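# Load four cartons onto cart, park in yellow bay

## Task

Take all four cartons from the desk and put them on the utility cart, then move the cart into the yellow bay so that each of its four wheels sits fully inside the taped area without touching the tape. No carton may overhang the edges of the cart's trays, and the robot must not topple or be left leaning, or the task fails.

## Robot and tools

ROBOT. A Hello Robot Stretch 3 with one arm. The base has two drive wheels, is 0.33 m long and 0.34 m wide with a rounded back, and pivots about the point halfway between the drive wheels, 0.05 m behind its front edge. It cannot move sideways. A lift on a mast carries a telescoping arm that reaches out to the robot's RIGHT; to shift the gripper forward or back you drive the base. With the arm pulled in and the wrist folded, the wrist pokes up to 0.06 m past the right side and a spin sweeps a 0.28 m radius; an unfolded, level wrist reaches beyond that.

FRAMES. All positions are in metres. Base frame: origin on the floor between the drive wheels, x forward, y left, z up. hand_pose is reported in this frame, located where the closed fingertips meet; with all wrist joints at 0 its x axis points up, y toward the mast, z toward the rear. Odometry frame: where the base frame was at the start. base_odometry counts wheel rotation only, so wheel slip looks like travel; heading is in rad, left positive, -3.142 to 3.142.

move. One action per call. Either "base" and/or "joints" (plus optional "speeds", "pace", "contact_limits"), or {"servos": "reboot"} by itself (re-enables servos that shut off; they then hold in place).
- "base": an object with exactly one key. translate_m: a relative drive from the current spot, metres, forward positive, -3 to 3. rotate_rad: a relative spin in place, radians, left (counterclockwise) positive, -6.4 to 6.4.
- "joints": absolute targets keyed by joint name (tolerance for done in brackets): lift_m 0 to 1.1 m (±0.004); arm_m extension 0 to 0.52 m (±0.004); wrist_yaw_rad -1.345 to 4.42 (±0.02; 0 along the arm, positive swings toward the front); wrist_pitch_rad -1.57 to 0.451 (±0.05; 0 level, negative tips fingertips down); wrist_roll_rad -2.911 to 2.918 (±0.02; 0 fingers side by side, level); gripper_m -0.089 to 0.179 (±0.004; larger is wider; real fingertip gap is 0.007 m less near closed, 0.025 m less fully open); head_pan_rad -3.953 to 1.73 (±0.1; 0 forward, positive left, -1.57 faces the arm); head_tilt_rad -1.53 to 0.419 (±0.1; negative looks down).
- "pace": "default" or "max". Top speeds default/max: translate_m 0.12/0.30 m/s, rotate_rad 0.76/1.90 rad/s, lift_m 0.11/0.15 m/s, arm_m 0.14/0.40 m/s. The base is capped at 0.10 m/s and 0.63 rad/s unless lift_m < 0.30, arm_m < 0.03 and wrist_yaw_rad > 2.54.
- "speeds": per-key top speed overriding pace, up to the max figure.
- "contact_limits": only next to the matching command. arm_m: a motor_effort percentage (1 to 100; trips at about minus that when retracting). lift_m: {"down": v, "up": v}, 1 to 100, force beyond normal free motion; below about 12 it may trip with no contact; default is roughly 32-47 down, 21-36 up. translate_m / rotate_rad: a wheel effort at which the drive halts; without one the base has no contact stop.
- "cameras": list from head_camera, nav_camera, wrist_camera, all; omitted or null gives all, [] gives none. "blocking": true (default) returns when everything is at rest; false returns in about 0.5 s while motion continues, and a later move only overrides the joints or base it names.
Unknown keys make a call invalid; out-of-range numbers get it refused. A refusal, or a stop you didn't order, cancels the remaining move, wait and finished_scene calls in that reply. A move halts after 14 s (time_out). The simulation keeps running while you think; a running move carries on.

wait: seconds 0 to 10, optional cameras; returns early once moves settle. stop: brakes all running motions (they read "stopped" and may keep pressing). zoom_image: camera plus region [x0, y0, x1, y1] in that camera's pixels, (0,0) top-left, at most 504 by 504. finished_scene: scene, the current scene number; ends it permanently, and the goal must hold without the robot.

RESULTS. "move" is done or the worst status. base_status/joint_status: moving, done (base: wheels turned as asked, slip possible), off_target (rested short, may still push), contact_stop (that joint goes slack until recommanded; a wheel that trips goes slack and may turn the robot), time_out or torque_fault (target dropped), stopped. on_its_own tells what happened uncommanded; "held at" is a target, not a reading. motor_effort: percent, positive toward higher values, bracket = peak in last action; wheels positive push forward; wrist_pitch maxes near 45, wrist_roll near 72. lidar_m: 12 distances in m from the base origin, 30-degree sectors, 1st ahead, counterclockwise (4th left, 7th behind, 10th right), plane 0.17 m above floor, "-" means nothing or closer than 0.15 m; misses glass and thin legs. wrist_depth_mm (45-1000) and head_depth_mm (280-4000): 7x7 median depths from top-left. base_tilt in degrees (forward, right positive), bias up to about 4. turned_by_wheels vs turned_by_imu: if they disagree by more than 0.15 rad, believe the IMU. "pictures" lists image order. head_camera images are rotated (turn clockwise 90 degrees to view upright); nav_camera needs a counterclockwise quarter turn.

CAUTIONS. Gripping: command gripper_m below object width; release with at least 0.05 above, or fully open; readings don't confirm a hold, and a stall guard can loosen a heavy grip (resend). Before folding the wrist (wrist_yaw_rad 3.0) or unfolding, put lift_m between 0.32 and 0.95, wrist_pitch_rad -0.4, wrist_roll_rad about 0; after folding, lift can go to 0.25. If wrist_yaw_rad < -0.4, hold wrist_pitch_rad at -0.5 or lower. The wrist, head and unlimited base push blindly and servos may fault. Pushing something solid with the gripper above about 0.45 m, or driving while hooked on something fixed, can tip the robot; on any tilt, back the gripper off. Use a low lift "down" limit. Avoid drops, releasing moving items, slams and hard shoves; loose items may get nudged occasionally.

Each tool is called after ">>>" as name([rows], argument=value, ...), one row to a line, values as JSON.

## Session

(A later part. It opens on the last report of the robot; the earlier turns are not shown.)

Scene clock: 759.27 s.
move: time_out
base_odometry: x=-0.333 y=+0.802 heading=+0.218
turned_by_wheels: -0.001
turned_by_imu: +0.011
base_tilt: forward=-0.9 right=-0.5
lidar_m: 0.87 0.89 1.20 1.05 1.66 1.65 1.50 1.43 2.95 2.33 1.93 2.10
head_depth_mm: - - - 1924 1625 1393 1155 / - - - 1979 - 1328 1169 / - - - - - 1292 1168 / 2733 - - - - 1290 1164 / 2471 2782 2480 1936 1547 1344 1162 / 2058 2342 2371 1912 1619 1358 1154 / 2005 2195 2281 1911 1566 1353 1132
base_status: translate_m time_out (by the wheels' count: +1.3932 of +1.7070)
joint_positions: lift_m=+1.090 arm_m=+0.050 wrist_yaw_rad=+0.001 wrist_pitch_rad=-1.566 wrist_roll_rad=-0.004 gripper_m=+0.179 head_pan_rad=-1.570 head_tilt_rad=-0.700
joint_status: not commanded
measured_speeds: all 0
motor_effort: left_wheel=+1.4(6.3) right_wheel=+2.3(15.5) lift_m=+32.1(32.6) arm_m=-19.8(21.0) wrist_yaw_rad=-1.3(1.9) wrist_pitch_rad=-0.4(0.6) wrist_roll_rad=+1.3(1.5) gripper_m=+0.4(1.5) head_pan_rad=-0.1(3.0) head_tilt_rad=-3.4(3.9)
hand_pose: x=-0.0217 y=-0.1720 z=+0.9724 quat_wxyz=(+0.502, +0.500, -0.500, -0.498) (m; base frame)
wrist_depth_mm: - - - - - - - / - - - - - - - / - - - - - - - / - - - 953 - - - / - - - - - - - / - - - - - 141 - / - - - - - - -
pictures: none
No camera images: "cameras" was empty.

>>> move(base={"translate_m":0.314}, cameras=[])

>>> move(base={"rotate_rad":2.417}, joints={"head_tilt_rad":-0.8})

>>> move(joints={"arm_m":0.38,"wrist_yaw_rad":-1.07})

Scene clock: 768.77 s.
move: done
base_odometry: x=-0.027 y=+0.870 heading=+0.217
turned_by_wheels: +0.000
turned_by_imu: +0.003
base_tilt: forward=-0.9 right=-0.5
lidar_m: 1.15 0.57 0.98 1.13 1.11 1.88 1.73 1.76 3.19 2.14 1.82 1.87
head_depth_mm: - - - 1928 1625 1393 1151 / - - - 1970 - 1327 1170 / - - - - - 1291 1164 / 2060 - - - - 1289 1167 / 2085 2349 2397 1929 1546 1341 1156 / 1925 2095 2247 1914 1616 1357 1151 / 1742 1793 2080 1910 1569 1355 1127
base_status: done
joint_positions: lift_m=+1.090 arm_m=+0.050 wrist_yaw_rad=+0.001 wrist_pitch_rad=-1.566 wrist_roll_rad=-0.004 gripper_m=+0.179 head_pan_rad=-1.570 head_tilt_rad=-0.700
joint_status: not commanded
measured_speeds: all 0
motor_effort: left_wheel=-0.3(9.0) right_wheel=+11.3(14.1) lift_m=+31.3(32.0) arm_m=-19.7(20.7) wrist_yaw_rad=-1.1(1.9) wrist_pitch_rad=-0.4(0.7) wrist_roll_rad=+1.3(1.5) gripper_m=+0.2(1.0) head_pan_rad=+0.7(2.4) head_tilt_rad=-3.5(4.1)
hand_pose: x=-0.0217 y=-0.1720 z=+0.9724 quat_wxyz=(+0.502, +0.500, -0.500, -0.498) (m; base frame)
wrist_depth_mm: - - - - - - - / - - - - - - - / - - - - - - - / - - - 963 - - - / - - - - - - - / - - - - - 141 - / - - - - - - -
pictures: none
No camera images: "cameras" was empty.

Scene clock: 773.70 s.
move: done
base_odometry: x=-0.027 y=+0.870 heading=+2.634
turned_by_wheels: +2.416
turned_by_imu: +2.412
base_tilt: forward=-0.9 right=-0.6
lidar_m: 1.88 2.02 1.74 3.18 2.31 1.82 1.88 1.31 0.57 0.98 1.04 1.10
head_depth_mm: - - 906 761 660 538 528 / - - - - 643 568 1050 / - - - - - 566 1078 / 812 - - - - 564 1076 / 846 974 937 786 645 561 1072 / 847 979 928 761 631 538 1086 / 850 984 922 757 642 536 1078
base_status: done
joint_positions: lift_m=+1.090 arm_m=+0.050 wrist_yaw_rad=+0.001 wrist_pitch_rad=-1.566 wrist_roll_rad=-0.004 gripper_m=+0.179 head_pan_rad=-1.570 head_tilt_rad=-0.800
joint_status: all done
measured_speeds: all 0
motor_effort: left_wheel=-9.2(14.2) right_wheel=+12.2(15.9) lift_m=+30.9(31.6) arm_m=-19.9(21.0) wrist_yaw_rad=-1.5(2.0) wrist_pitch_rad=-0.4(0.5) wrist_roll_rad=+1.3(1.4) gripper_m=+0.0(1.2) head_pan_rad=+1.7(2.5) head_tilt_rad=-5.4(7.1)
hand_pose: x=-0.0217 y=-0.1720 z=+0.9724 quat_wxyz=(+0.502, +0.500, -0.500, -0.498) (m; base frame)
wrist_depth_mm: - - - - - - - / - - - - - - - / - - - - - - - / - - - 972 - - - / - - - - - - - / - - - - - 141 - / - - - - - - -
pictures: head_camera (sideways), nav_camera (sideways), wrist_camera

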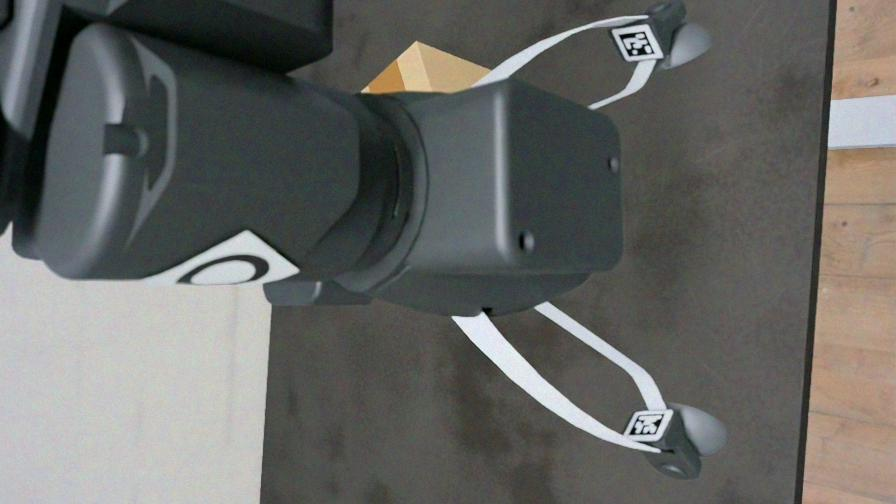

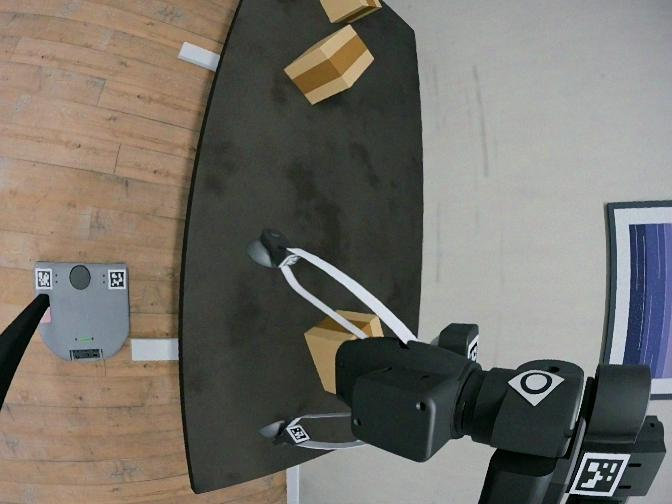

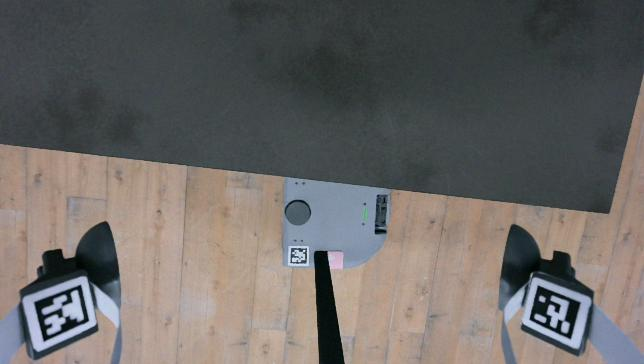

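Scene clock: 777.33 s.
move: done
base_odometry: x=-0.027 y=+0.870 heading=+2.634
turned_by_wheels: +0.000
turned_by_imu: +0.000
base_tilt: forward=-0.9 right=-0.6
lidar_m: 1.88 2.02 1.73 3.19 2.32 1.82 1.87 1.30 0.57 0.98 1.05 1.11
head_depth_mm: 829 955 960 762 660 569 528 / 832 957 955 662 656 568 1050 / 793 964 917 646 653 565 1076 / 402 464 914 749 650 564 1073 / 393 934 933 764 648 562 1068 / 847 979 926 761 644 559 1083 / 853 985 923 756 640 556 1079
base_status: not commanded
joint_positions: lift_m=+1.090 arm_m=+0.380 wrist_yaw_rad=-1.068 wrist_pitch_rad=-1.566 wrist_roll_rad=-0.004 gripper_m=+0.179 head_pan_rad=-1.570 head_tilt_rad=-0.800
joint_status: all done
measured_speeds: all 0
motor_effort: left_wheel=-7.5(9.4) right_wheel=+11.3(12.0) lift_m=+30.3(31.0) arm_m=+17.9(21.0) wrist_yaw_rad=-1.8(4.4) wrist_pitch_rad=-0.4(0.6) wrist_roll_rad=+1.3(1.4) gripper_m=+0.1(1.3) head_pan_rad=+1.6(2.8) head_tilt_rad=-4.1(5.2)
hand_pose: x=-0.0013 y=-0.5137 z=+0.9724 quat_wxyz=(+0.178, +0.176, -0.685, -0.685) (m; base frame)
wrist_depth_mm: - - - 276 276 - - / - - - 281 282 - - / - - - 286 287 - - / - - - - - - - / - - - - - - - / - 135 - - - 141 - / - - - - - 125 -
pictures: head_camera (sideways), nav_camera (sideways), wrist_camera

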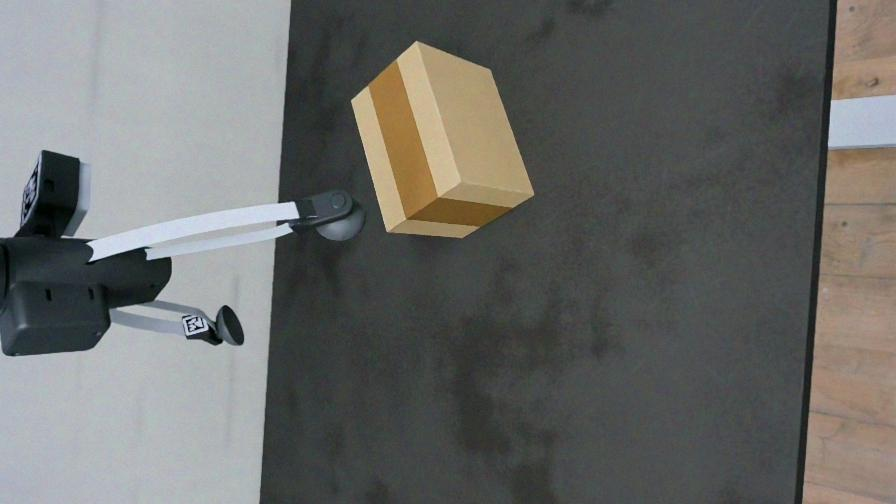

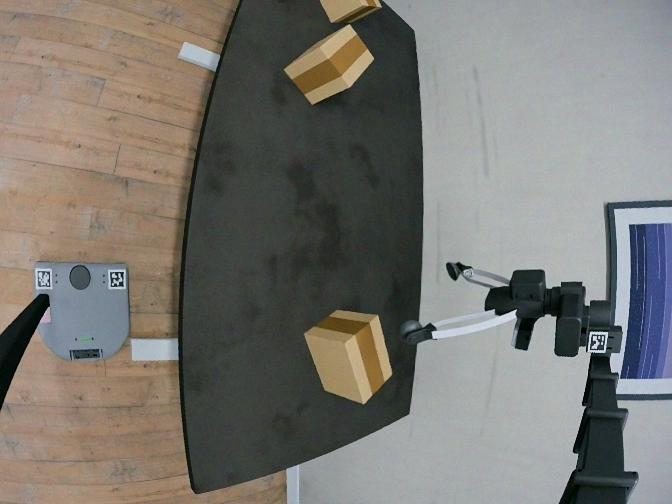

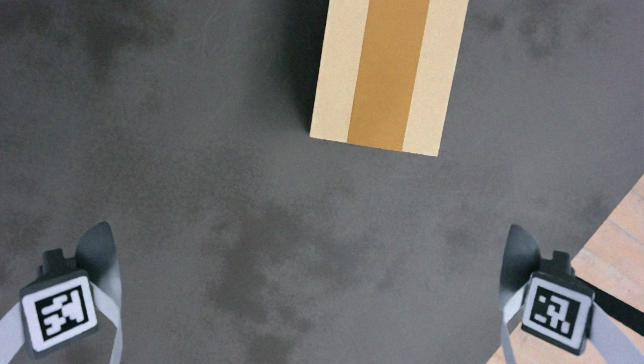

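>>> move(base={"translate_m":-0.155}, joints={"arm_m":0.392,"wrist_yaw_rad":-1.235}, cameras=[])

>>> move(joints={"lift_m":1.0}, cameras=["wrist_camera"])

Scene clock: 790.77 s.
move: done
base_odometry: x=+0.108 y=+0.794 heading=+2.633
turned_by_wheels: +0.000
turned_by_imu: +0.001
base_tilt: forward=-1.0 right=-0.6
lidar_m: 2.04 2.18 1.83 3.19 2.21 1.69 1.72 1.30 0.51 0.51 1.03 1.24
head_depth_mm: 820 941 1107 1271 675 569 519 / 823 947 953 778 657 568 526 / 782 954 945 754 653 565 525 / 419 916 697 658 651 563 522 / 409 924 931 634 647 560 520 / 835 968 925 740 644 559 1067 / 841 971 919 756 640 555 1062
base_status: done
joint_positions: lift_m=+1.090 arm_m=+0.392 wrist_yaw_rad=-1.233 wrist_pitch_rad=-1.566 wrist_roll_rad=-0.004 gripper_m=+0.179 head_pan_rad=-1.570 head_tilt_rad=-0.800
joint_status: all done
measured_speeds: all 0
motor_effort: left_wheel=-10.4(12.0) right_wheel=+1.6(9.3) lift_m=+29.7(30.2) arm_m=+18.4(20.6) wrist_yaw_rad=-2.3(4.1) wrist_pitch_rad=-0.2(0.6) wrist_roll_rad=+1.3(1.5) gripper_m=+0.0(1.1) head_pan_rad=+2.0(3.7) head_tilt_rad=-2.5(4.1)
hand_pose: x=+0.0002 y=-0.5291 z=+0.9724 quat_wxyz=(+0.121, +0.119, -0.697, -0.697) (m; base frame)
wrist_depth_mm: - - - - - - - / - - - - - - - / - - - 289 - - - / - - 289 292 - - - / - - 295 300 - - - / - 135 - 305 - 141 - / - - - - - - -
pictures: none
No camera images: "cameras" was empty.

Scene clock: 792.43 s.
move: done
base_odometry: x=+0.108 y=+0.794 heading=+2.633
turned_by_wheels: +0.000
turned_by_imu: +0.000
base_tilt: forward=-0.9 right=-0.6
lidar_m: 2.04 2.18 1.83 3.19 2.22 1.69 1.72 1.30 0.51 0.51 1.03 1.24
head_depth_mm: - 979 1109 1267 674 570 520 / 793 948 952 777 657 568 525 / 401 910 946 756 653 565 524 / 385 482 880 651 649 563 523 / 789 483 901 635 648 560 521 / 837 966 925 739 644 558 1068 / 841 971 921 756 641 556 1065
base_status: not commanded
joint_positions: lift_m=+1.000 arm_m=+0.392 wrist_yaw_rad=-1.233 wrist_pitch_rad=-1.566 wrist_roll_rad=-0.004 gripper_m=+0.179 head_pan_rad=-1.570 head_tilt_rad=-0.800
joint_status: all done
measured_speeds: all 0
motor_effort: left_wheel=-10.4(11.2) right_wheel=+1.4(1.8) lift_m=+25.4(27.4) arm_m=+18.5(19.4) wrist_yaw_rad=-2.0(2.2) wrist_pitch_rad=-0.3(0.5) wrist_roll_rad=+1.3(1.4) gripper_m=+0.4(1.1) head_pan_rad=+2.6(3.8) head_tilt_rad=-3.1(4.2)
hand_pose: x=+0.0002 y=-0.5291 z=+0.8824 quat_wxyz=(+0.121, +0.119, -0.697, -0.697) (m; base frame)
wrist_depth_mm: - - - - - - - / - - - - - - - / - - 197 198 - - - / - - 201 202 204 - - / - - 206 206 209 - - / - 134 210 211 214 141 - / - - 215 217 218 - -
pictures: wrist_camera

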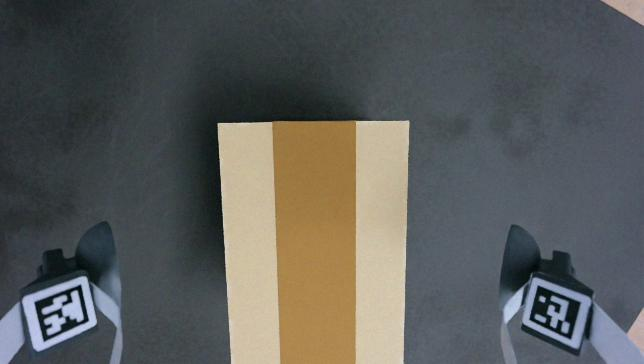

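>>> move(base={"translate_m":0.022}, joints={"arm_m":0.384}, cameras=[])

>>> move(joints={"lift_m":0.878}, speeds={"lift_m":0.06}, cameras=["wrist_camera"])

>>> move(joints={"gripper_m":0.06}, cameras=[])

>>> move(joints={"lift_m":1.09}, cameras=["wrist_camera"])

>>> move(joints={"gripper_m":0.058,"arm_m":0.08,"wrist_yaw_rad":0}, cameras=["wrist_camera"])

Scene clock: 804.37 s.
move: done
base_odometry: x=+0.089 y=+0.805 heading=+2.633
turned_by_wheels: +0.000
turned_by_imu: +0.000
base_tilt: forward=-0.9 right=-0.5
lidar_m: 2.02 2.16 1.82 3.18 2.25 1.71 1.74 1.30 0.52 0.52 1.04 1.22
head_depth_mm: - 985 1084 823 660 570 519 / 796 950 952 777 656 567 527 / 394 916 944 715 653 564 525 / 379 477 878 640 650 562 523 / 792 475 900 638 648 560 521 / 838 966 927 757 644 558 1066 / 842 971 918 756 641 556 1060
base_status: done
joint_positions: lift_m=+1.000 arm_m=+0.384 wrist_yaw_rad=-1.233 wrist_pitch_rad=-1.566 wrist_roll_rad=-0.004 gripper_m=+0.179 head_pan_rad=-1.570 head_tilt_rad=-0.800
joint_status: all done
measured_speeds: all 0
motor_effort: left_wheel=+1.5(8.7) right_wheel=+4.9(11.6) lift_m=+27.5(27.5) arm_m=-18.4(20.7) wrist_yaw_rad=-1.4(2.3) wrist_pitch_rad=-0.1(0.5) wrist_roll_rad=+1.3(1.4) gripper_m=+0.2(1.0) head_pan_rad=+3.1(4.2) head_tilt_rad=-2.0(2.7)
hand_pose: x=+0.0002 y=-0.5211 z=+0.8824 quat_wxyz=(+0.121, +0.119, -0.697, -0.697) (m; base frame)
wrist_depth_mm: - - - - - - - / - - - 195 - - - / - - 196 198 198 - - / - - 200 203 204 - - / - - 206 208 209 - - / - 135 211 211 214 141 - / - - 214 215 - - -
pictures: none
No camera images: "cameras" was empty.

Scene clock: 807.00 s.
move: done
base_odometry: x=+0.089 y=+0.805 heading=+2.633
turned_by_wheels: +0.000
turned_by_imu: -0.003
base_tilt: forward=-0.9 right=-0.7
lidar_m: 2.01 2.15 1.82 3.19 2.25 1.71 1.74 1.30 0.52 0.52 1.04 1.22
head_depth_mm: 821 946 322 - - - 1082 / 827 403 337 738 655 568 526 / 815 478 915 723 654 564 525 / 831 473 555 640 636 563 523 / 837 940 674 638 647 561 1068 / 839 971 930 760 645 559 1065 / 842 971 921 757 643 557 1063
base_status: not commanded
joint_positions: lift_m=+0.878 arm_m=+0.384 wrist_yaw_rad=-1.233 wrist_pitch_rad=-1.580 wrist_roll_rad=-0.004 gripper_m=+0.179 head_pan_rad=-1.570 head_tilt_rad=-0.800
joint_status: all done
measured_speeds: all 0
on_its_own: lift_m is at rest, and its effort (+0.3) is outside its rest range (+3 to +55)
motor_effort: left_wheel=-0.6(2.7) right_wheel=+4.6(5.3) lift_m=+0.3(26.8) arm_m=-10.8(18.5) wrist_yaw_rad=-2.3(2.3) wrist_pitch_rad=+2.1(3.6) wrist_roll_rad=+1.3(1.4) gripper_m=-1.3(1.3) head_pan_rad=+3.0(4.3) head_tilt_rad=-1.4(3.1)
hand_pose: x=+0.0036 y=-0.5199 z=+0.7607 quat_wxyz=(+0.117, +0.124, -0.696, -0.698) (m; base frame)
wrist_depth_mm: - 75 75 76 - 78 191 / - - - - 78 - 197 / - 79 79 - - 82 202 / - 81 81 - 83 84 207 / - 83 84 84 86 86 213 / - - 86 86 87 - 218 / - - 88 89 89 90 -
pictures: wrist_camera

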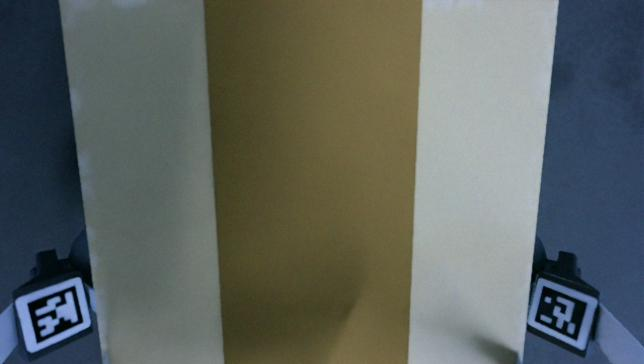

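Scene clock: 808.90 s.
move: done
base_odometry: x=+0.089 y=+0.805 heading=+2.633
turned_by_wheels: +0.000
turned_by_imu: +0.000
base_tilt: forward=-1.0 right=-0.7
lidar_m: 2.01 2.16 1.82 3.19 2.24 1.71 1.74 1.30 0.52 0.52 1.03 1.22
head_depth_mm: 822 946 323 - - - 1083 / 826 403 337 739 654 568 526 / 816 477 917 722 654 567 525 / 833 473 555 640 648 563 523 / 836 942 676 639 648 562 1071 / 838 969 929 761 645 559 1066 / 842 971 922 756 642 556 1058
base_status: not commanded
joint_positions: lift_m=+0.878 arm_m=+0.384 wrist_yaw_rad=-1.233 wrist_pitch_rad=-1.580 wrist_roll_rad=-0.004 gripper_m=+0.062 head_pan_rad=-1.570 head_tilt_rad=-0.800
joint_status: all done
measured_speeds: all 0
on_its_own: lift_m is at rest, and its effort (-1.6) is outside its rest range (+3 to +55)
motor_effort: left_wheel=-0.2(1.3) right_wheel=+4.8(4.9) lift_m=-1.6(1.7) arm_m=-5.4(10.3) wrist_yaw_rad=-2.1(2.5) wrist_pitch_rad=+2.1(2.5) wrist_roll_rad=+1.4(1.4) gripper_m=-42.4(100.0) head_pan_rad=+3.3(4.5) head_tilt_rad=-1.1(3.2)
hand_pose: x=+0.0036 y=-0.5199 z=+0.7607 quat_wxyz=(+0.117, +0.124, -0.696, -0.698) (m; base frame)
wrist_depth_mm: - 75 75 76 - 78 192 / - - - - 79 - 196 / - 79 80 - - 82 202 / - 81 82 - 83 84 208 / - 83 84 84 86 86 211 / - - 86 87 87 89 218 / - - 88 89 89 91 -
pictures: none
No camera images: "cameras" was empty.

Scene clock: 811.67 s.
move: done
base_odometry: x=+0.089 y=+0.805 heading=+2.633
turned_by_wheels: +0.000
turned_by_imu: +0.000
base_tilt: forward=-0.9 right=-0.5
lidar_m: 2.02 2.16 1.81 3.18 2.25 1.71 1.74 1.30 0.52 0.52 1.03 1.22
head_depth_mm: 821 945 1084 846 658 570 520 / 824 949 954 777 655 568 526 / 783 936 555 772 652 565 524 / 414 553 516 747 649 563 523 / 402 903 512 727 648 560 522 / 837 965 900 759 642 558 1064 / 841 972 919 755 640 557 1061
base_status: not commanded
joint_positions: lift_m=+1.090 arm_m=+0.384 wrist_yaw_rad=-1.233 wrist_pitch_rad=-1.567 wrist_roll_rad=-0.004 gripper_m=+0.065 head_pan_rad=-1.570 head_tilt_rad=-0.800
joint_status: all done
measured_speeds: all 0
on_its_own: gripper_m is held at +0.064, not at your +0.060, by its stall guard, which is not easing now
motor_effort: left_wheel=-1.1(1.7) right_wheel=+4.0(4.9) lift_m=+36.6(38.8) arm_m=+2.9(5.5) wrist_yaw_rad=-1.2(2.5) wrist_pitch_rad=-0.1(2.4) wrist_roll_rad=+1.2(1.4) gripper_m=-15.9(43.5) head_pan_rad=+3.8(5.3) head_tilt_rad=-1.4(2.7)
hand_pose: x=+0.0004 y=-0.5210 z=+0.9724 quat_wxyz=(+0.121, +0.119, -0.697, -0.697) (m; base frame)
wrist_depth_mm: - - - - - - - / - - 128 129 131 - - / - - 131 132 135 - - / - - 133 134 136 - - / - - 136 137 139 - - / - 123 138 140 142 - - / - 118 142 143 146 445 -
pictures: wrist_camera

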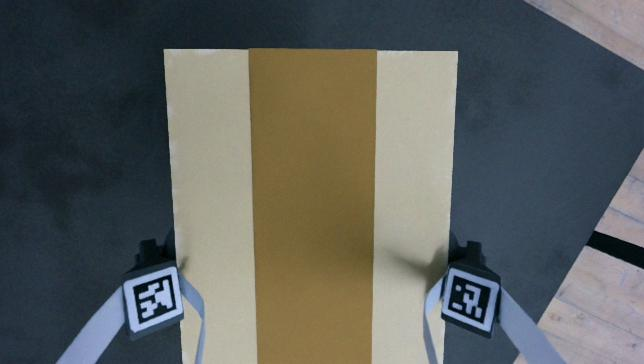

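Scene clock: 815.13 s.
move: done
base_odometry: x=+0.089 y=+0.805 heading=+2.633
turned_by_wheels: +0.000
turned_by_imu: +0.000
base_tilt: forward=-0.9 right=-0.5
lidar_m: 2.02 2.15 1.82 3.19 2.25 1.71 1.74 1.30 0.52 0.52 1.03 1.22
head_depth_mm: - - 1084 845 659 570 520 / - - 955 759 335 536 527 / - - - - 333 293 498 / - - - - 331 292 500 / 836 963 932 764 331 297 521 / 840 969 924 759 644 556 1068 / 842 970 922 755 640 556 1061
base_status: not commanded
joint_positions: lift_m=+1.090 arm_m=+0.080 wrist_yaw_rad=-0.002 wrist_pitch_rad=-1.567 wrist_roll_rad=-0.004 gripper_m=+0.059 head_pan_rad=-1.570 head_tilt_rad=-0.800
joint_status: all done
measured_speeds: all 0
motor_effort: left_wheel=+0.9(1.5) right_wheel=+3.9(4.4) lift_m=+34.7(36.8) arm_m=-20.4(21.6) wrist_yaw_rad=+1.2(3.8) wrist_pitch_rad=-0.3(0.4) wrist_roll_rad=+1.4(1.4) gripper_m=-18.0(54.9) head_pan_rad=+3.8(4.9) head_tilt_rad=+0.2(2.0)
hand_pose: x=-0.0216 y=-0.2019 z=+0.9724 quat_wxyz=(+0.502, +0.500, -0.500, -0.499) (m; base frame)
wrist_depth_mm: - - - - - - - / - - 128 129 131 - - / - - 131 132 135 - - / - - 134 135 136 - - / - - 136 137 140 - - / - 123 139 141 142 - - / - 122 142 143 146 - -
pictures: wrist_camera

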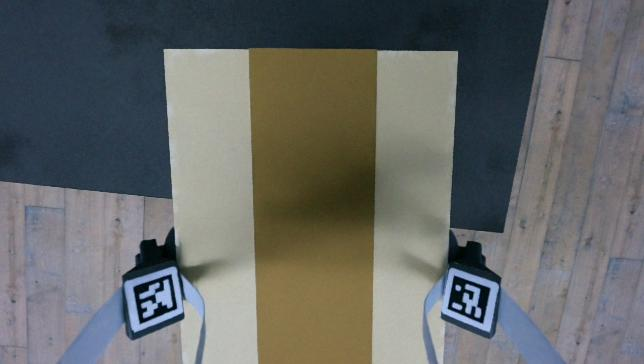

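>>> move(base={"rotate_rad":0.662}, cameras=[])

>>> move(base={"translate_m":1.1}, cameras=[])

>>> move(base={"translate_m":0.876}, cameras=[])

>>> move(base={"rotate_rad":2.976}, joints={"head_tilt_rad":-0.7})

>>> move(joints={"arm_m":0.475})

Scene clock: 830.33 s.
move: off_target
base_odometry: x=+0.089 y=+0.805 heading=-2.991
turned_by_wheels: +0.659
turned_by_imu: +0.475
base_tilt: forward=-1.0 right=-0.6
lidar_m: 2.14 1.82 3.17 2.22 1.77 1.72 1.36 1.01 0.55 1.03 1.25 2.04
head_depth_mm: - - 960 782 660 570 502 / - - 955 760 336 538 517 / - - - - 334 293 1077 / - - - - 332 292 1074 / 1026 1145 934 746 331 297 1068 / 1094 1186 927 761 643 1224 1120 / 1170 1180 922 757 642 1265 1119
base_status: rotate_rad off_target (by the wheels' count: +0.659 of +0.662)
joint_positions: lift_m=+1.090 arm_m=+0.080 wrist_yaw_rad=+0.000 wrist_pitch_rad=-1.565 wrist_roll_rad=-0.002 gripper_m=+0.059 head_pan_rad=-1.569 head_tilt_rad=-0.800
joint_status: not commanded
measured_speeds: all 0
on_its_own: left_wheel is at rest, and its effort (-53.0) is outside its rest range (-21 to +21); right_wheel is at rest, and its effort (+55.5) is outside its rest range (-21 to +21)
motor_effort: left_wheel=-53.0(67.9) right_wheel=+55.5(79.5) lift_m=+35.4(35.7) arm_m=-13.3(18.3) wrist_yaw_rad=+0.2(1.3) wrist_pitch_rad=-0.6(1.0) wrist_roll_rad=+0.8(1.5) gripper_m=-15.8(18.9) head_pan_rad=+2.0(4.4) head_tilt_rad=+0.7(1.8)
hand_pose: x=-0.0216 y=-0.2023 z=+0.9723 quat_wxyz=(+0.502, +0.499, -0.501, -0.499) (m; base frame)
wrist_depth_mm: - - - - - - - / - - 130 132 134 - - / - - 133 133 136 - - / - - 135 136 137 - - / - - 137 139 141 - - / - 122 140 141 143 - - / - 122 142 143 147 - -
pictures: none
No camera images: "cameras" was empty.

Scene clock: 842.43 s.
move: done
base_odometry: x=-0.998 y=+0.640 heading=-2.991
turned_by_wheels: +0.000
turned_by_imu: +0.010
base_tilt: forward=-0.9 right=-0.6
lidar_m: 1.16 0.94 0.89 2.71 2.69 2.38 1.56 1.52 1.14 1.49 1.12 1.09
head_depth_mm: - - 947 1783 1501 1299 1137 / - - 986 1602 336 1222 1119 / - - - - 334 293 1077 / - - - - 332 292 1074 / 1626 1843 2055 1739 332 297 1069 / 1445 1627 1824 1728 1460 1265 1119 / 1265 1399 1553 1680 1458 1267 1115
base_status: done
joint_positions: lift_m=+1.090 arm_m=+0.080 wrist_yaw_rad=+0.000 wrist_pitch_rad=-1.565 wrist_roll_rad=-0.002 gripper_m=+0.059 head_pan_rad=-1.570 head_tilt_rad=-0.800
joint_status: not commanded
measured_speeds: all 0
motor_effort: left_wheel=+1.3(50.7) right_wheel=+7.8(55.0) lift_m=+35.5(36.9) arm_m=+15.2(15.7) wrist_yaw_rad=+0.3(0.8) wrist_pitch_rad=-0.7(0.9) wrist_roll_rad=+0.7(0.9) gripper_m=-16.7(17.4) head_pan_rad=-4.2(6.5) head_tilt_rad=+2.9(3.3)
hand_pose: x=-0.0216 y=-0.2023 z=+0.9723 quat_wxyz=(+0.502, +0.499, -0.501, -0.499) (m; base frame)
wrist_depth_mm: - - - - - - - / - - 130 131 133 - - / - - 133 134 136 - - / - - 135 136 138 - - / - - 137 138 140 - - / - 122 140 141 143 - - / - 121 142 143 146 - -
pictures: none
No camera images: "cameras" was empty.

Scene clock: 852.30 s.
move: done
base_odometry: x=-1.864 y=+0.509 heading=-2.991
turned_by_wheels: +0.000
turned_by_imu: +0.006
base_tilt: forward=-1.0 right=-0.6
lidar_m: 0.38 0.53 0.65 0.64 0.68 3.14 2.39 1.67 1.15 0.49 0.37 0.36
head_depth_mm: - - 2117 1788 1503 1299 1140 / - - 1673 1725 337 1224 1121 / - - - - 334 293 1077 / - - - - 332 292 1071 / 513 583 664 735 331 298 1068 / 448 502 569 656 743 937 1083 / 398 439 490 554 634 746 901
base_status: done
joint_positions: lift_m=+1.090 arm_m=+0.080 wrist_yaw_rad=+0.000 wrist_pitch_rad=-1.565 wrist_roll_rad=-0.002 gripper_m=+0.059 head_pan_rad=-1.570 head_tilt_rad=-0.800
joint_status: not commanded
measured_speeds: all 0
motor_effort: left_wheel=+1.1(7.7) right_wheel=+9.0(13.4) lift_m=+34.7(35.8) arm_m=+17.7(19.7) wrist_yaw_rad=+0.1(0.8) wrist_pitch_rad=-0.6(0.8) wrist_roll_rad=+0.8(0.8) gripper_m=-15.8(17.3) head_pan_rad=-5.2(5.5) head_tilt_rad=+2.0(3.6)
hand_pose: x=-0.0216 y=-0.2024 z=+0.9723 quat_wxyz=(+0.502, +0.499, -0.501, -0.499) (m; base frame)
wrist_depth_mm: - - - - - - - / - - 130 132 133 - - / - - 133 134 136 - - / - - 134 136 138 - - / - - 138 138 141 - - / - 123 140 141 143 - - / - 122 143 143 146 - -
pictures: none
No camera images: "cameras" was empty.

Scene clock: 858.10 s.
move: done
base_odometry: x=-1.864 y=+0.509 heading=-0.016
turned_by_wheels: +2.975
turned_by_imu: +2.970
base_tilt: forward=-0.9 right=-0.6
lidar_m: 3.16 2.17 1.68 0.56 0.39 0.36 0.37 0.47 0.67 0.64 0.65 3.12
head_depth_mm: - - 2290 1908 1604 1365 1174 / - - - 1803 1606 310 1126 / - - - - 347 307 284 / 2048 - - - 345 305 - / 2173 2235 956 766 363 300 - / 2229 2367 899 1115 1054 1233 1154 / 2353 2492 794 1110 1051 1232 1151
base_status: done
joint_positions: lift_m=+1.090 arm_m=+0.080 wrist_yaw_rad=+0.000 wrist_pitch_rad=-1.565 wrist_roll_rad=-0.002 gripper_m=+0.059 head_pan_rad=-1.570 head_tilt_rad=-0.700
joint_status: all done
measured_speeds: all 0
motor_effort: left_wheel=-11.0(13.7) right_wheel=+9.2(16.9) lift_m=+33.8(34.8) arm_m=-19.3(20.5) wrist_yaw_rad=+0.1(0.8) wrist_pitch_rad=-0.6(0.8) wrist_roll_rad=+0.8(0.8) gripper_m=-15.5(17.2) head_pan_rad=-2.5(5.1) head_tilt_rad=-5.8(6.2)
hand_pose: x=-0.0216 y=-0.2024 z=+0.9723 quat_wxyz=(+0.502, +0.499, -0.501, -0.499) (m; base frame)
wrist_depth_mm: - - - - - - - / - - 130 132 133 - - / - - 133 134 137 - - / - - 135 136 138 - - / - - 137 139 141 - - / - 122 139 142 143 - - / - 121 142 144 147 - -
pictures: head_camera (sideways), nav_camera (sideways), wrist_camera

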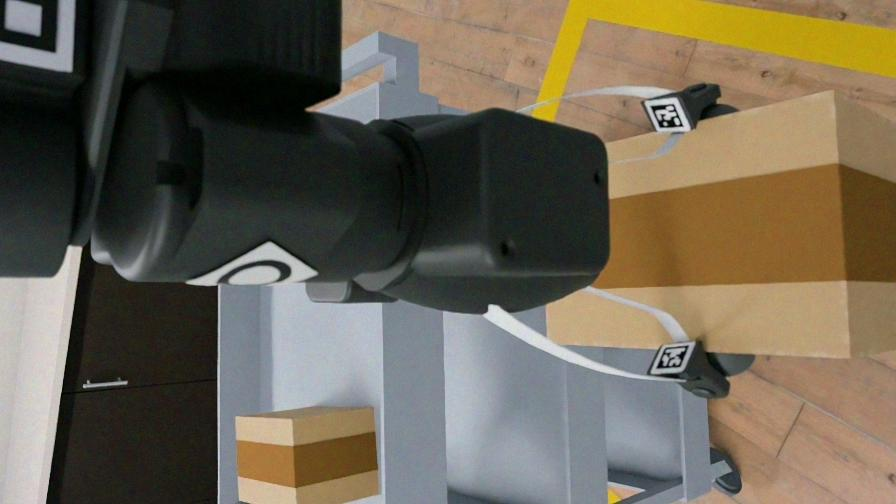

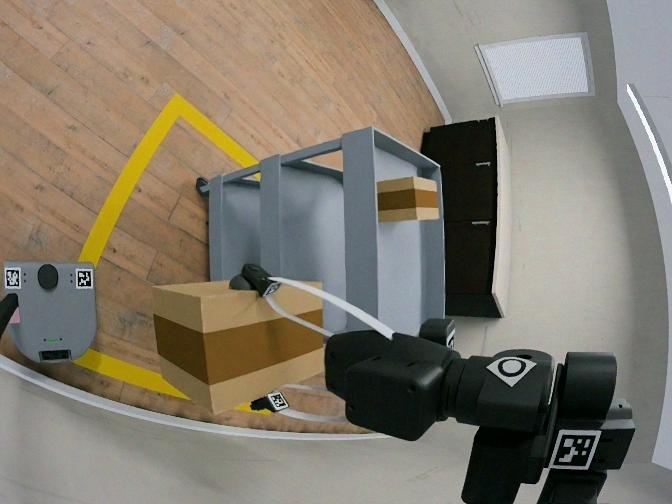

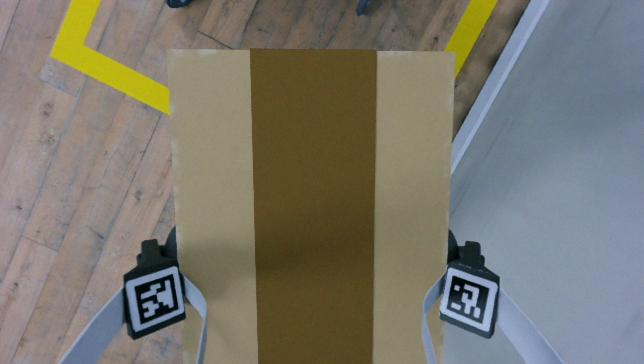

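Scene clock: 862.20 s.
move: done
base_odometry: x=-1.864 y=+0.509 heading=-0.016
turned_by_wheels: +0.000
turned_by_imu: +0.001
base_tilt: forward=-1.0 right=-0.5
lidar_m: 3.17 2.17 1.68 0.56 0.38 0.36 0.37 0.47 0.67 0.64 0.65 3.13
head_depth_mm: 2263 2550 2564 1927 1610 1359 1177 / 2357 2588 918 881 1563 1355 1173 / 2262 2509 891 1126 1067 1276 1166 / 457 532 585 1121 1064 1269 1166 / 2164 2236 651 1120 1059 1265 1159 / 2227 2361 900 1110 1052 1246 1154 / 2343 2487 795 1103 1048 1238 1151
base_status: not commanded
joint_positions: lift_m=+1.090 arm_m=+0.475 wrist_yaw_rad=+0.000 wrist_pitch_rad=-1.565 wrist_roll_rad=-0.002 gripper_m=+0.059 head_pan_rad=-1.570 head_tilt_rad=-0.700
joint_status: all done
measured_speeds: all 0
motor_effort: left_wheel=-9.6(11.6) right_wheel=+9.1(9.4) lift_m=+33.3(34.2) arm_m=+18.8(21.1) wrist_yaw_rad=+0.0(0.8) wrist_pitch_rad=-0.4(0.8) wrist_roll_rad=+0.8(0.8) gripper_m=-16.0(17.1) head_pan_rad=-2.6(5.3) head_tilt_rad=-4.5(6.2)
hand_pose: x=-0.0216 y=-0.5973 z=+0.9723 quat_wxyz=(+0.502, +0.499, -0.501, -0.499) (m; base frame)
wrist_depth_mm: 302 306 - - - 312 265 / - - 130 131 133 312 278 / - - 133 133 136 298 280 / - - 135 136 138 - - / - - 137 138 141 - - / - 123 140 141 143 - - / - 122 143 144 146 - -
pictures: head_camera (sideways), nav_camera (sideways), wrist_camera

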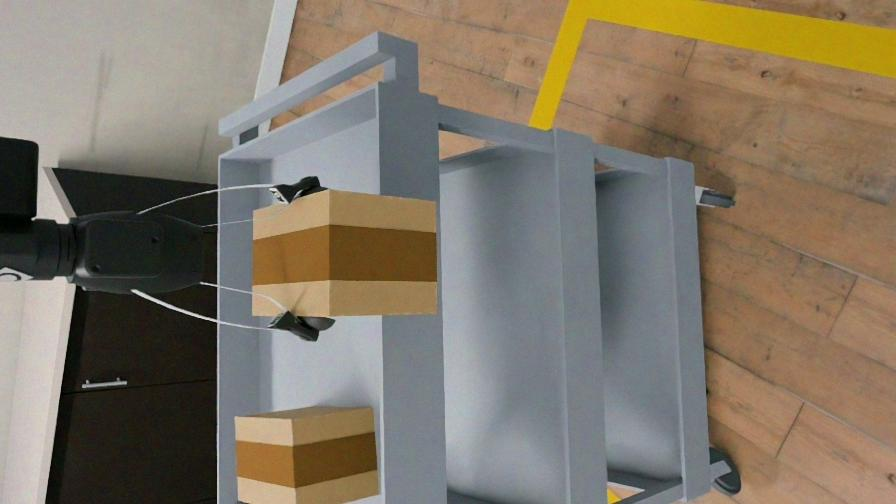

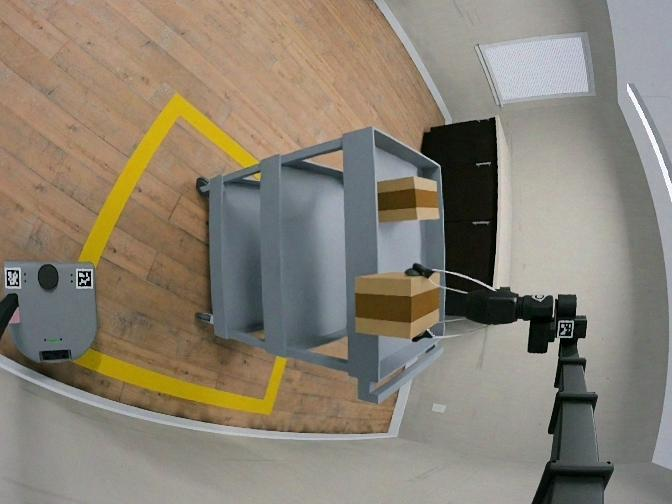

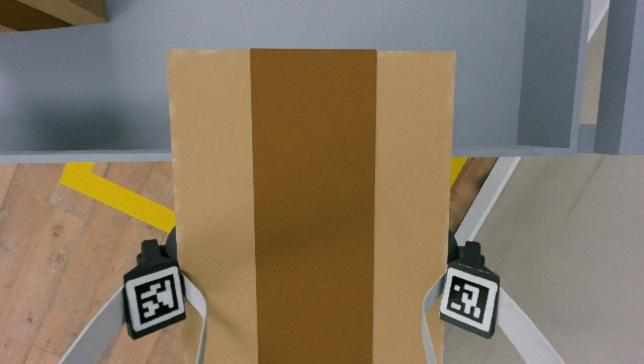

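>>> move(joints={"arm_m":0.08}, base={"translate_m":0.15}, cameras=[])

>>> move(base={"rotate_rad":-1.571}, cameras=[])

>>> move(base={"translate_m":0.31}, contact_limits={"translate_m":30}, cameras=["nav_camera"])

>>> move(base={"rotate_rad":1.571}, contact_limits={"rotate_rad":40}, cameras=["nav_camera"])

>>> move(base={"translate_m":-0.165}, cameras=[])

>>> move(joints={"arm_m":0.515})

Scene clock: 894.30 s.
move: done
base_odometry: x=-1.714 y=+0.506 heading=-0.016
turned_by_wheels: +0.000
turned_by_imu: +0.001
base_tilt: forward=-1.0 right=-0.6
lidar_m: 3.10 2.10 1.58 0.75 0.53 0.50 0.51 0.65 0.66 0.63 0.65 2.97
head_depth_mm: - - 877 863 1491 1358 1174 / - - - 1142 1078 310 1126 / - - - - 346 307 284 / 2109 - - - 344 305 - / 2200 2311 805 759 363 300 - / 2304 2447 874 767 1028 1232 1153 / 2383 2671 976 819 1530 1332 1147
base_status: done
joint_positions: lift_m=+1.090 arm_m=+0.080 wrist_yaw_rad=+0.000 wrist_pitch_rad=-1.564 wrist_roll_rad=-0.002 gripper_m=+0.059 head_pan_rad=-1.570 head_tilt_rad=-0.700
joint_status: all done
measured_speeds: all 0
motor_effort: left_wheel=-1.4(8.6) right_wheel=+9.9(12.2) lift_m=+32.5(33.2) arm_m=-20.0(22.3) wrist_yaw_rad=-0.2(0.9) wrist_pitch_rad=-0.7(1.0) wrist_roll_rad=+0.8(0.9) gripper_m=-16.3(17.1) head_pan_rad=-2.3(4.6) head_tilt_rad=-3.0(5.0)
hand_pose: x=-0.0216 y=-0.2025 z=+0.9723 quat_wxyz=(+0.502, +0.499, -0.501, -0.498) (m; base frame)
wrist_depth_mm: - - - - - - - / - - 130 131 134 - - / - - 133 134 136 - - / - - 135 136 138 - - / - - 137 138 141 - - / - 122 140 142 143 - - / - 122 142 143 146 - -
pictures: none
No camera images: "cameras" was empty.

Scene clock: 897.90 s.
move: done
base_odometry: x=-1.714 y=+0.506 heading=-1.586
turned_by_wheels: -1.570
turned_by_imu: -1.566
base_tilt: forward=-1.0 right=-0.6
lidar_m: 0.63 0.65 2.97 3.16 2.12 1.58 0.75 0.53 0.50 0.50 0.64 0.67
head_depth_mm: - - 503 550 642 775 977 / - - - 573 683 310 993 / - - - - 347 307 284 / 434 - - - 344 306 - / 445 505 583 688 363 300 - / 464 530 616 735 914 1129 1153 / 484 557 653 790 1003 1258 1148
base_status: done
joint_positions: lift_m=+1.090 arm_m=+0.080 wrist_yaw_rad=+0.000 wrist_pitch_rad=-1.564 wrist_roll_rad=-0.002 gripper_m=+0.059 head_pan_rad=-1.570 head_tilt_rad=-0.700
joint_status: not commanded
measured_speeds: all 0
motor_effort: left_wheel=+8.6(15.2) right_wheel=-12.5(16.1) lift_m=+32.4(32.9) arm_m=-19.1(20.8) wrist_yaw_rad=-0.1(0.7) wrist_pitch_rad=-0.7(0.9) wrist_roll_rad=+0.7(0.8) gripper_m=-16.1(17.3) head_pan_rad=-3.6(4.6) head_tilt_rad=-3.3(4.1)
hand_pose: x=-0.0216 y=-0.2025 z=+0.9723 quat_wxyz=(+0.502, +0.499, -0.501, -0.498) (m; base frame)
wrist_depth_mm: - - - 967 - - - / - - 129 132 134 - - / 982 - 132 134 136 - - / 952 - 135 136 138 - - / 979 - 138 138 141 - - / - 123 140 141 143 - - / - 121 142 143 147 - -
pictures: none
No camera images: "cameras" was empty.

Scene clock: 902.13 s.
move: done
base_odometry: x=-1.719 y=+0.196 heading=-1.586
turned_by_wheels: +0.000
turned_by_imu: +0.002
base_tilt: forward=-1.0 right=-0.6
lidar_m: 0.32 0.33 2.87 3.22 2.42 1.83 1.00 0.67 0.62 0.63 0.48 0.34
head_depth_mm: - - 643 702 821 989 1143 / - - - 732 874 310 1126 / - - - - 346 307 285 / 556 - - - 345 306 - / 570 646 746 880 363 300 - / 595 679 790 941 1171 1275 1155 / 621 715 838 1013 1283 1326 1149
base_status: done
joint_positions: lift_m=+1.090 arm_m=+0.080 wrist_yaw_rad=+0.000 wrist_pitch_rad=-1.564 wrist_roll_rad=-0.002 gripper_m=+0.059 head_pan_rad=-1.570 head_tilt_rad=-0.700
joint_status: not commanded
measured_speeds: all 0
motor_effort: left_wheel=+5.9(13.6) right_wheel=+1.3(9.1) lift_m=+31.8(32.4) arm_m=-16.5(19.4) wrist_yaw_rad=-0.4(0.7) wrist_pitch_rad=-0.6(1.0) wrist_roll_rad=+0.8(0.9) gripper_m=-15.9(17.4) head_pan_rad=-2.8(4.3) head_tilt_rad=-2.4(3.8)
contact_limits: translate_m 30 (maximum 100)
hand_pose: x=-0.0216 y=-0.2025 z=+0.9723 quat_wxyz=(+0.502, +0.499, -0.501, -0.498) (m; base frame)
wrist_depth_mm: - - - - - - - / - 569 130 132 134 - - / - - 133 134 136 - - / - 569 135 136 138 - - / - - 138 138 140 - - / - 123 140 142 143 - - / - 119 142 143 146 - -
pictures: nav_camera (sideways)

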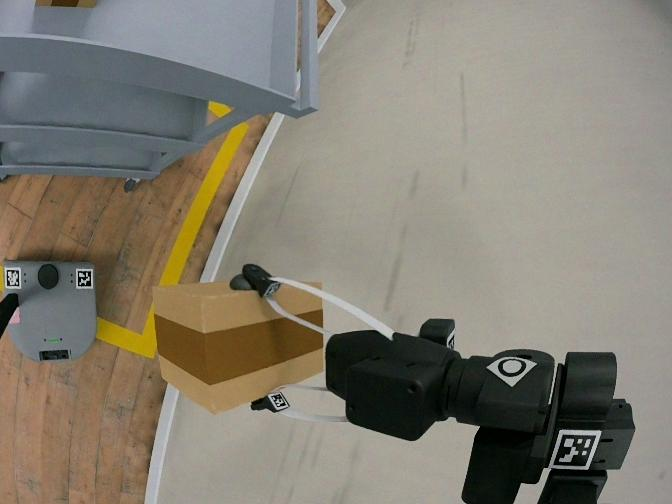

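Scene clock: 905.73 s.
move: done
base_odometry: x=-1.719 y=+0.196 heading=-0.016
turned_by_wheels: +1.570
turned_by_imu: +1.567
base_tilt: forward=-0.9 right=-0.5
lidar_m: 3.22 2.37 1.83 0.98 0.67 0.62 0.63 0.47 0.33 0.32 0.33 2.86
head_depth_mm: - - 873 761 620 825 948 / - - - 759 617 310 934 / - - - - 346 307 285 / 1877 - - - 345 306 - / 1989 2091 855 582 363 300 - / 2024 2193 847 563 577 507 777 / 2121 2335 842 729 602 619 775
base_status: done
joint_positions: lift_m=+1.090 arm_m=+0.080 wrist_yaw_rad=+0.000 wrist_pitch_rad=-1.564 wrist_roll_rad=-0.002 gripper_m=+0.059 head_pan_rad=-1.570 head_tilt_rad=-0.700
joint_status: not commanded
measured_speeds: all 0
motor_effort: left_wheel=-7.4(15.2) right_wheel=+12.1(15.4) lift_m=+31.4(31.8) arm_m=-20.4(20.6) wrist_yaw_rad=-0.1(0.7) wrist_pitch_rad=-0.4(1.0) wrist_roll_rad=+0.6(0.8) gripper_m=-16.7(17.5) head_pan_rad=-2.8(3.9) head_tilt_rad=-2.2(3.1)
contact_limits: rotate_rad 40 (maximum 100)
hand_pose: x=-0.0216 y=-0.2025 z=+0.9723 quat_wxyz=(+0.502, +0.499, -0.501, -0.498) (m; base frame)
wrist_depth_mm: 307 308 - - - - - / - 287 130 131 133 305 305 / - - 133 134 136 - - / - - 134 136 138 - - / - - 137 138 140 - - / - 122 139 142 143 - - / - 122 142 143 147 - -
pictures: nav_camera (sideways)

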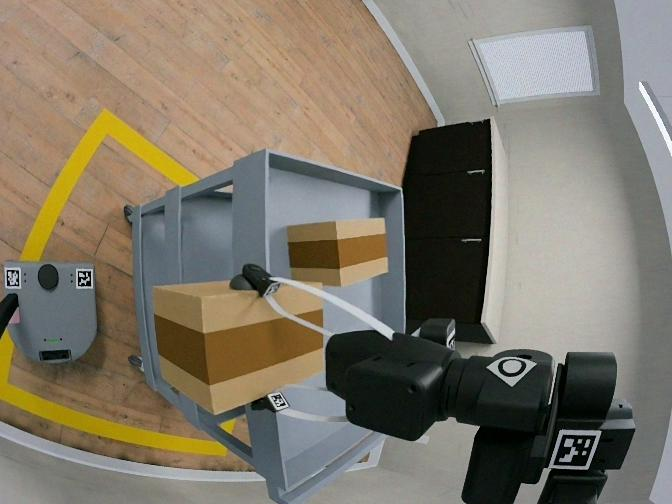

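Scene clock: 908.50 s.
move: done
base_odometry: x=-1.884 y=+0.199 heading=-0.016
turned_by_wheels: +0.000
turned_by_imu: +0.000
base_tilt: forward=-0.9 right=-0.5
lidar_m: 3.38 2.49 1.93 0.74 0.51 0.47 0.48 0.62 0.34 0.32 0.33 0.44
head_depth_mm: - - 2361 720 566 1301 1177 / - - - 712 616 310 1129 / - - - - 346 307 285 / 1823 - - - 344 305 - / 1971 1993 865 762 363 300 - / 1957 2107 855 737 605 520 911 / 2053 2220 846 691 600 789 901
base_status: done
joint_positions: lift_m=+1.090 arm_m=+0.080 wrist_yaw_rad=+0.000 wrist_pitch_rad=-1.564 wrist_roll_rad=-0.002 gripper_m=+0.059 head_pan_rad=-1.570 head_tilt_rad=-0.700
joint_status: not commanded
measured_speeds: all 0
motor_effort: left_wheel=-7.4(12.6) right_wheel=-1.6(9.5) lift_m=+30.9(31.5) arm_m=-20.2(20.5) wrist_yaw_rad=+0.0(0.6) wrist_pitch_rad=-0.6(0.9) wrist_roll_rad=+0.7(0.9) gripper_m=-15.3(17.4) head_pan_rad=-2.0(3.8) head_tilt_rad=-1.5(2.9)
hand_pose: x=-0.0216 y=-0.2025 z=+0.9723 quat_wxyz=(+0.502, +0.499, -0.501, -0.498) (m; base frame)
wrist_depth_mm: 307 310 - - - 269 281 / - - 130 131 133 - - / - - 133 134 136 - - / - - 135 136 138 - - / - - 137 139 141 - - / - 122 140 141 143 - - / - 121 143 144 147 - -
pictures: none
No camera images: "cameras" was empty.

Scene clock: 912.90 s.
move: done
base_odometry: x=-1.884 y=+0.199 heading=-0.016
turned_by_wheels: +0.000
turned_by_imu: +0.001
base_tilt: forward=-0.9 right=-0.5
lidar_m: 3.36 2.49 1.94 0.74 0.50 0.47 0.48 0.62 0.34 0.32 0.33 0.44
head_depth_mm: 2025 2252 2460 722 566 1300 1178 / 2103 2356 2451 718 617 667 1127 / 2046 2312 860 750 614 819 933 / 492 688 619 722 612 816 958 / 1968 1978 820 739 607 810 939 / 1956 2104 854 737 605 793 909 / 2060 2232 847 689 600 788 902
base_status: not commanded
joint_positions: lift_m=+1.090 arm_m=+0.515 wrist_yaw_rad=+0.000 wrist_pitch_rad=-1.565 wrist_roll_rad=-0.002 gripper_m=+0.059 head_pan_rad=-1.570 head_tilt_rad=-0.700
joint_status: all done
measured_speeds: all 0
motor_effort: left_wheel=-7.6(8.6) right_wheel=-1.9(2.1) lift_m=+30.5(31.1) arm_m=+19.3(21.1) wrist_yaw_rad=+0.0(0.7) wrist_pitch_rad=-0.5(0.8) wrist_roll_rad=+0.7(0.9) gripper_m=-16.9(17.3) head_pan_rad=-2.2(3.7) head_tilt_rad=-0.9(2.1)
hand_pose: x=-0.0216 y=-0.6373 z=+0.9723 quat_wxyz=(+0.502, +0.499, -0.501, -0.499) (m; base frame)
wrist_depth_mm: - - - - - - - / - - 130 131 133 291 274 / - - 133 133 136 293 287 / - - 135 136 138 316 - / 312 - 137 139 141 306 - / 304 122 139 141 143 297 - / 92 119 142 144 147 101 -
pictures: head_camera (sideways), nav_camera (sideways), wrist_camera

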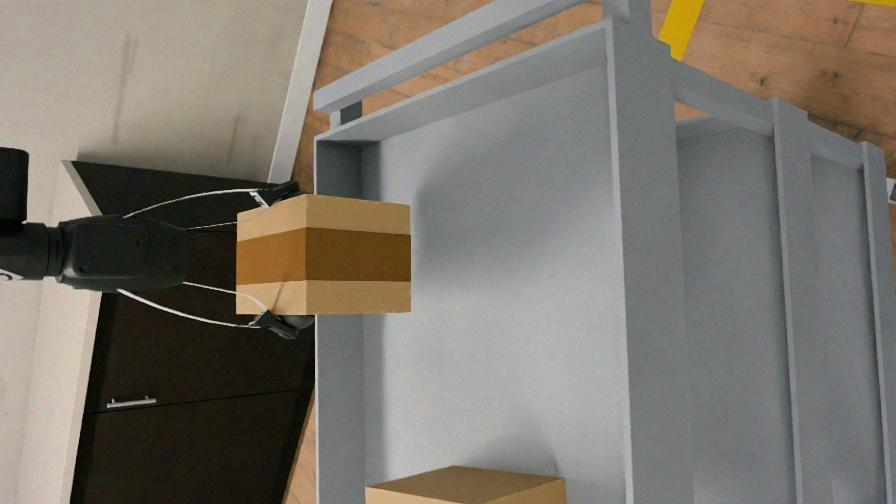

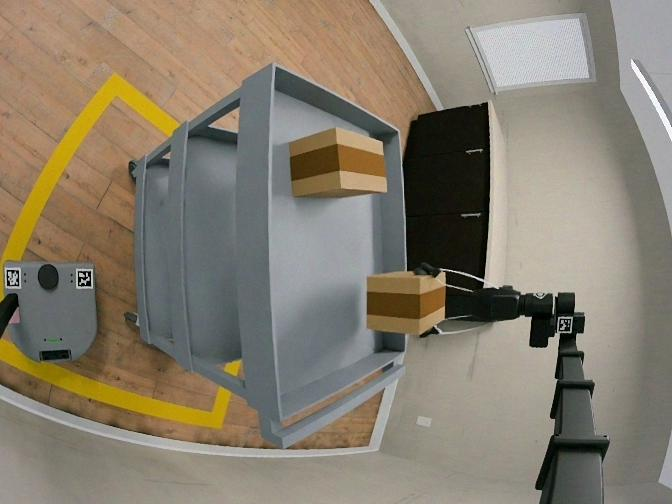

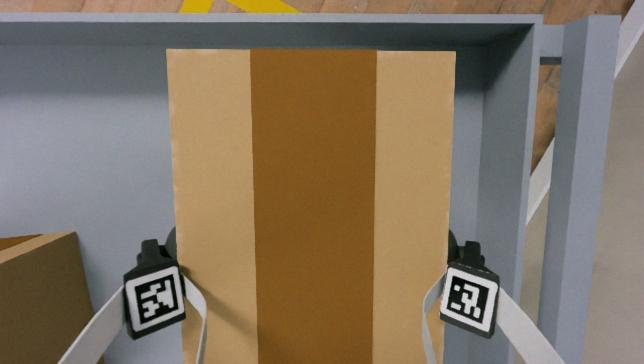

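>>> move(joints={"lift_m":0.95}, speeds={"lift_m":0.04}, contact_limits={"lift_m":{"down":15}}, cameras=["head_camera"])

Scene clock: 924.73 s.
move: contact_stop
base_odometry: x=-1.884 y=+0.199 heading=-0.016
turned_by_wheels: +0.000
turned_by_imu: +0.001
base_tilt: forward=-0.9 right=-0.5
lidar_m: 3.35 2.49 1.93 0.74 0.51 0.47 0.48 0.62 0.34 0.32 0.33 0.44
head_depth_mm: 1969 - 2362 722 565 1304 1174 / 389 2381 2433 718 617 669 1128 / 513 2310 878 730 614 819 935 / 517 559 704 683 611 816 958 / 1972 2014 846 699 606 812 933 / 1960 2112 855 738 605 792 910 / 2060 2242 845 690 600 789 902
base_status: not commanded
joint_positions: lift_m=+1.002 arm_m=+0.515 wrist_yaw_rad=+0.000 wrist_pitch_rad=-1.571 wrist_roll_rad=-0.002 gripper_m=+0.059 head_pan_rad=-1.570 head_tilt_rad=-0.700
joint_status: lift_m contact_stop (moved -0.088 of -0.140)
measured_speeds: translate_m=+0.000 rotate_rad=+0.000 lift_m=+0.005 arm_m=+0.000 wrist_yaw_rad=+0.000 wrist_pitch_rad=+0.000 wrist_roll_rad=+0.000 head_pan_rad=+0.000 head_tilt_rad=+0.000
on_its_own: lift_m is slack since a contact_stop (your +0.950 is given up)
motor_effort: left_wheel=-5.7(8.4) right_wheel=-1.5(2.1) lift_m=+23.3(31.5) arm_m=+13.5(16.5) wrist_yaw_rad=+0.0(0.8) wrist_pitch_rad=+0.5(1.2) wrist_roll_rad=+0.6(0.9) gripper_m=-16.7(17.2) head_pan_rad=-2.2(3.4) head_tilt_rad=+0.0(1.6)
contact_limits: lift_m down 15 (down: maximum 72; up: maximum 65)
hand_pose: x=-0.0216 y=-0.6357 z=+0.8843 quat_wxyz=(+0.500, +0.501, -0.499, -0.500) (m; base frame)
wrist_depth_mm: 227 229 230 232 235 238 200 / 231 231 123 124 126 244 200 / 236 238 127 127 130 247 201 / 242 243 129 130 132 255 211 / 248 247 133 134 135 259 212 / 253 124 136 137 139 262 212 / 97 123 139 140 143 274 212
pictures: head_camera (sideways)

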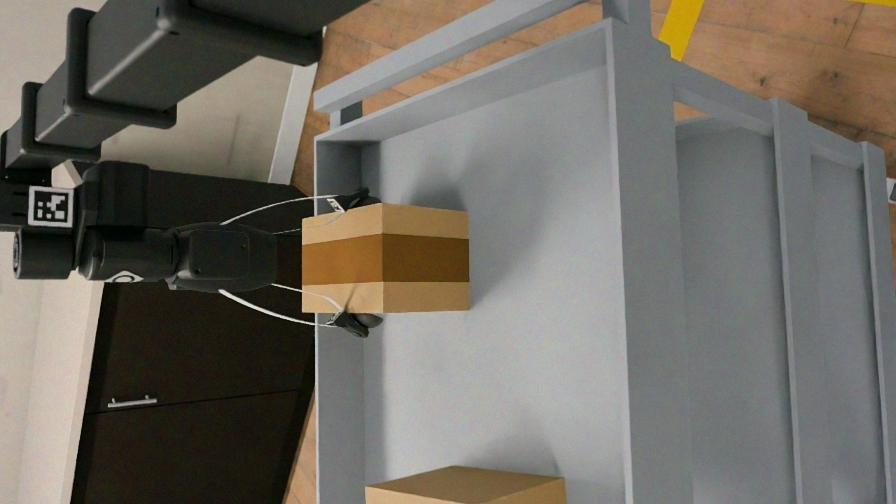

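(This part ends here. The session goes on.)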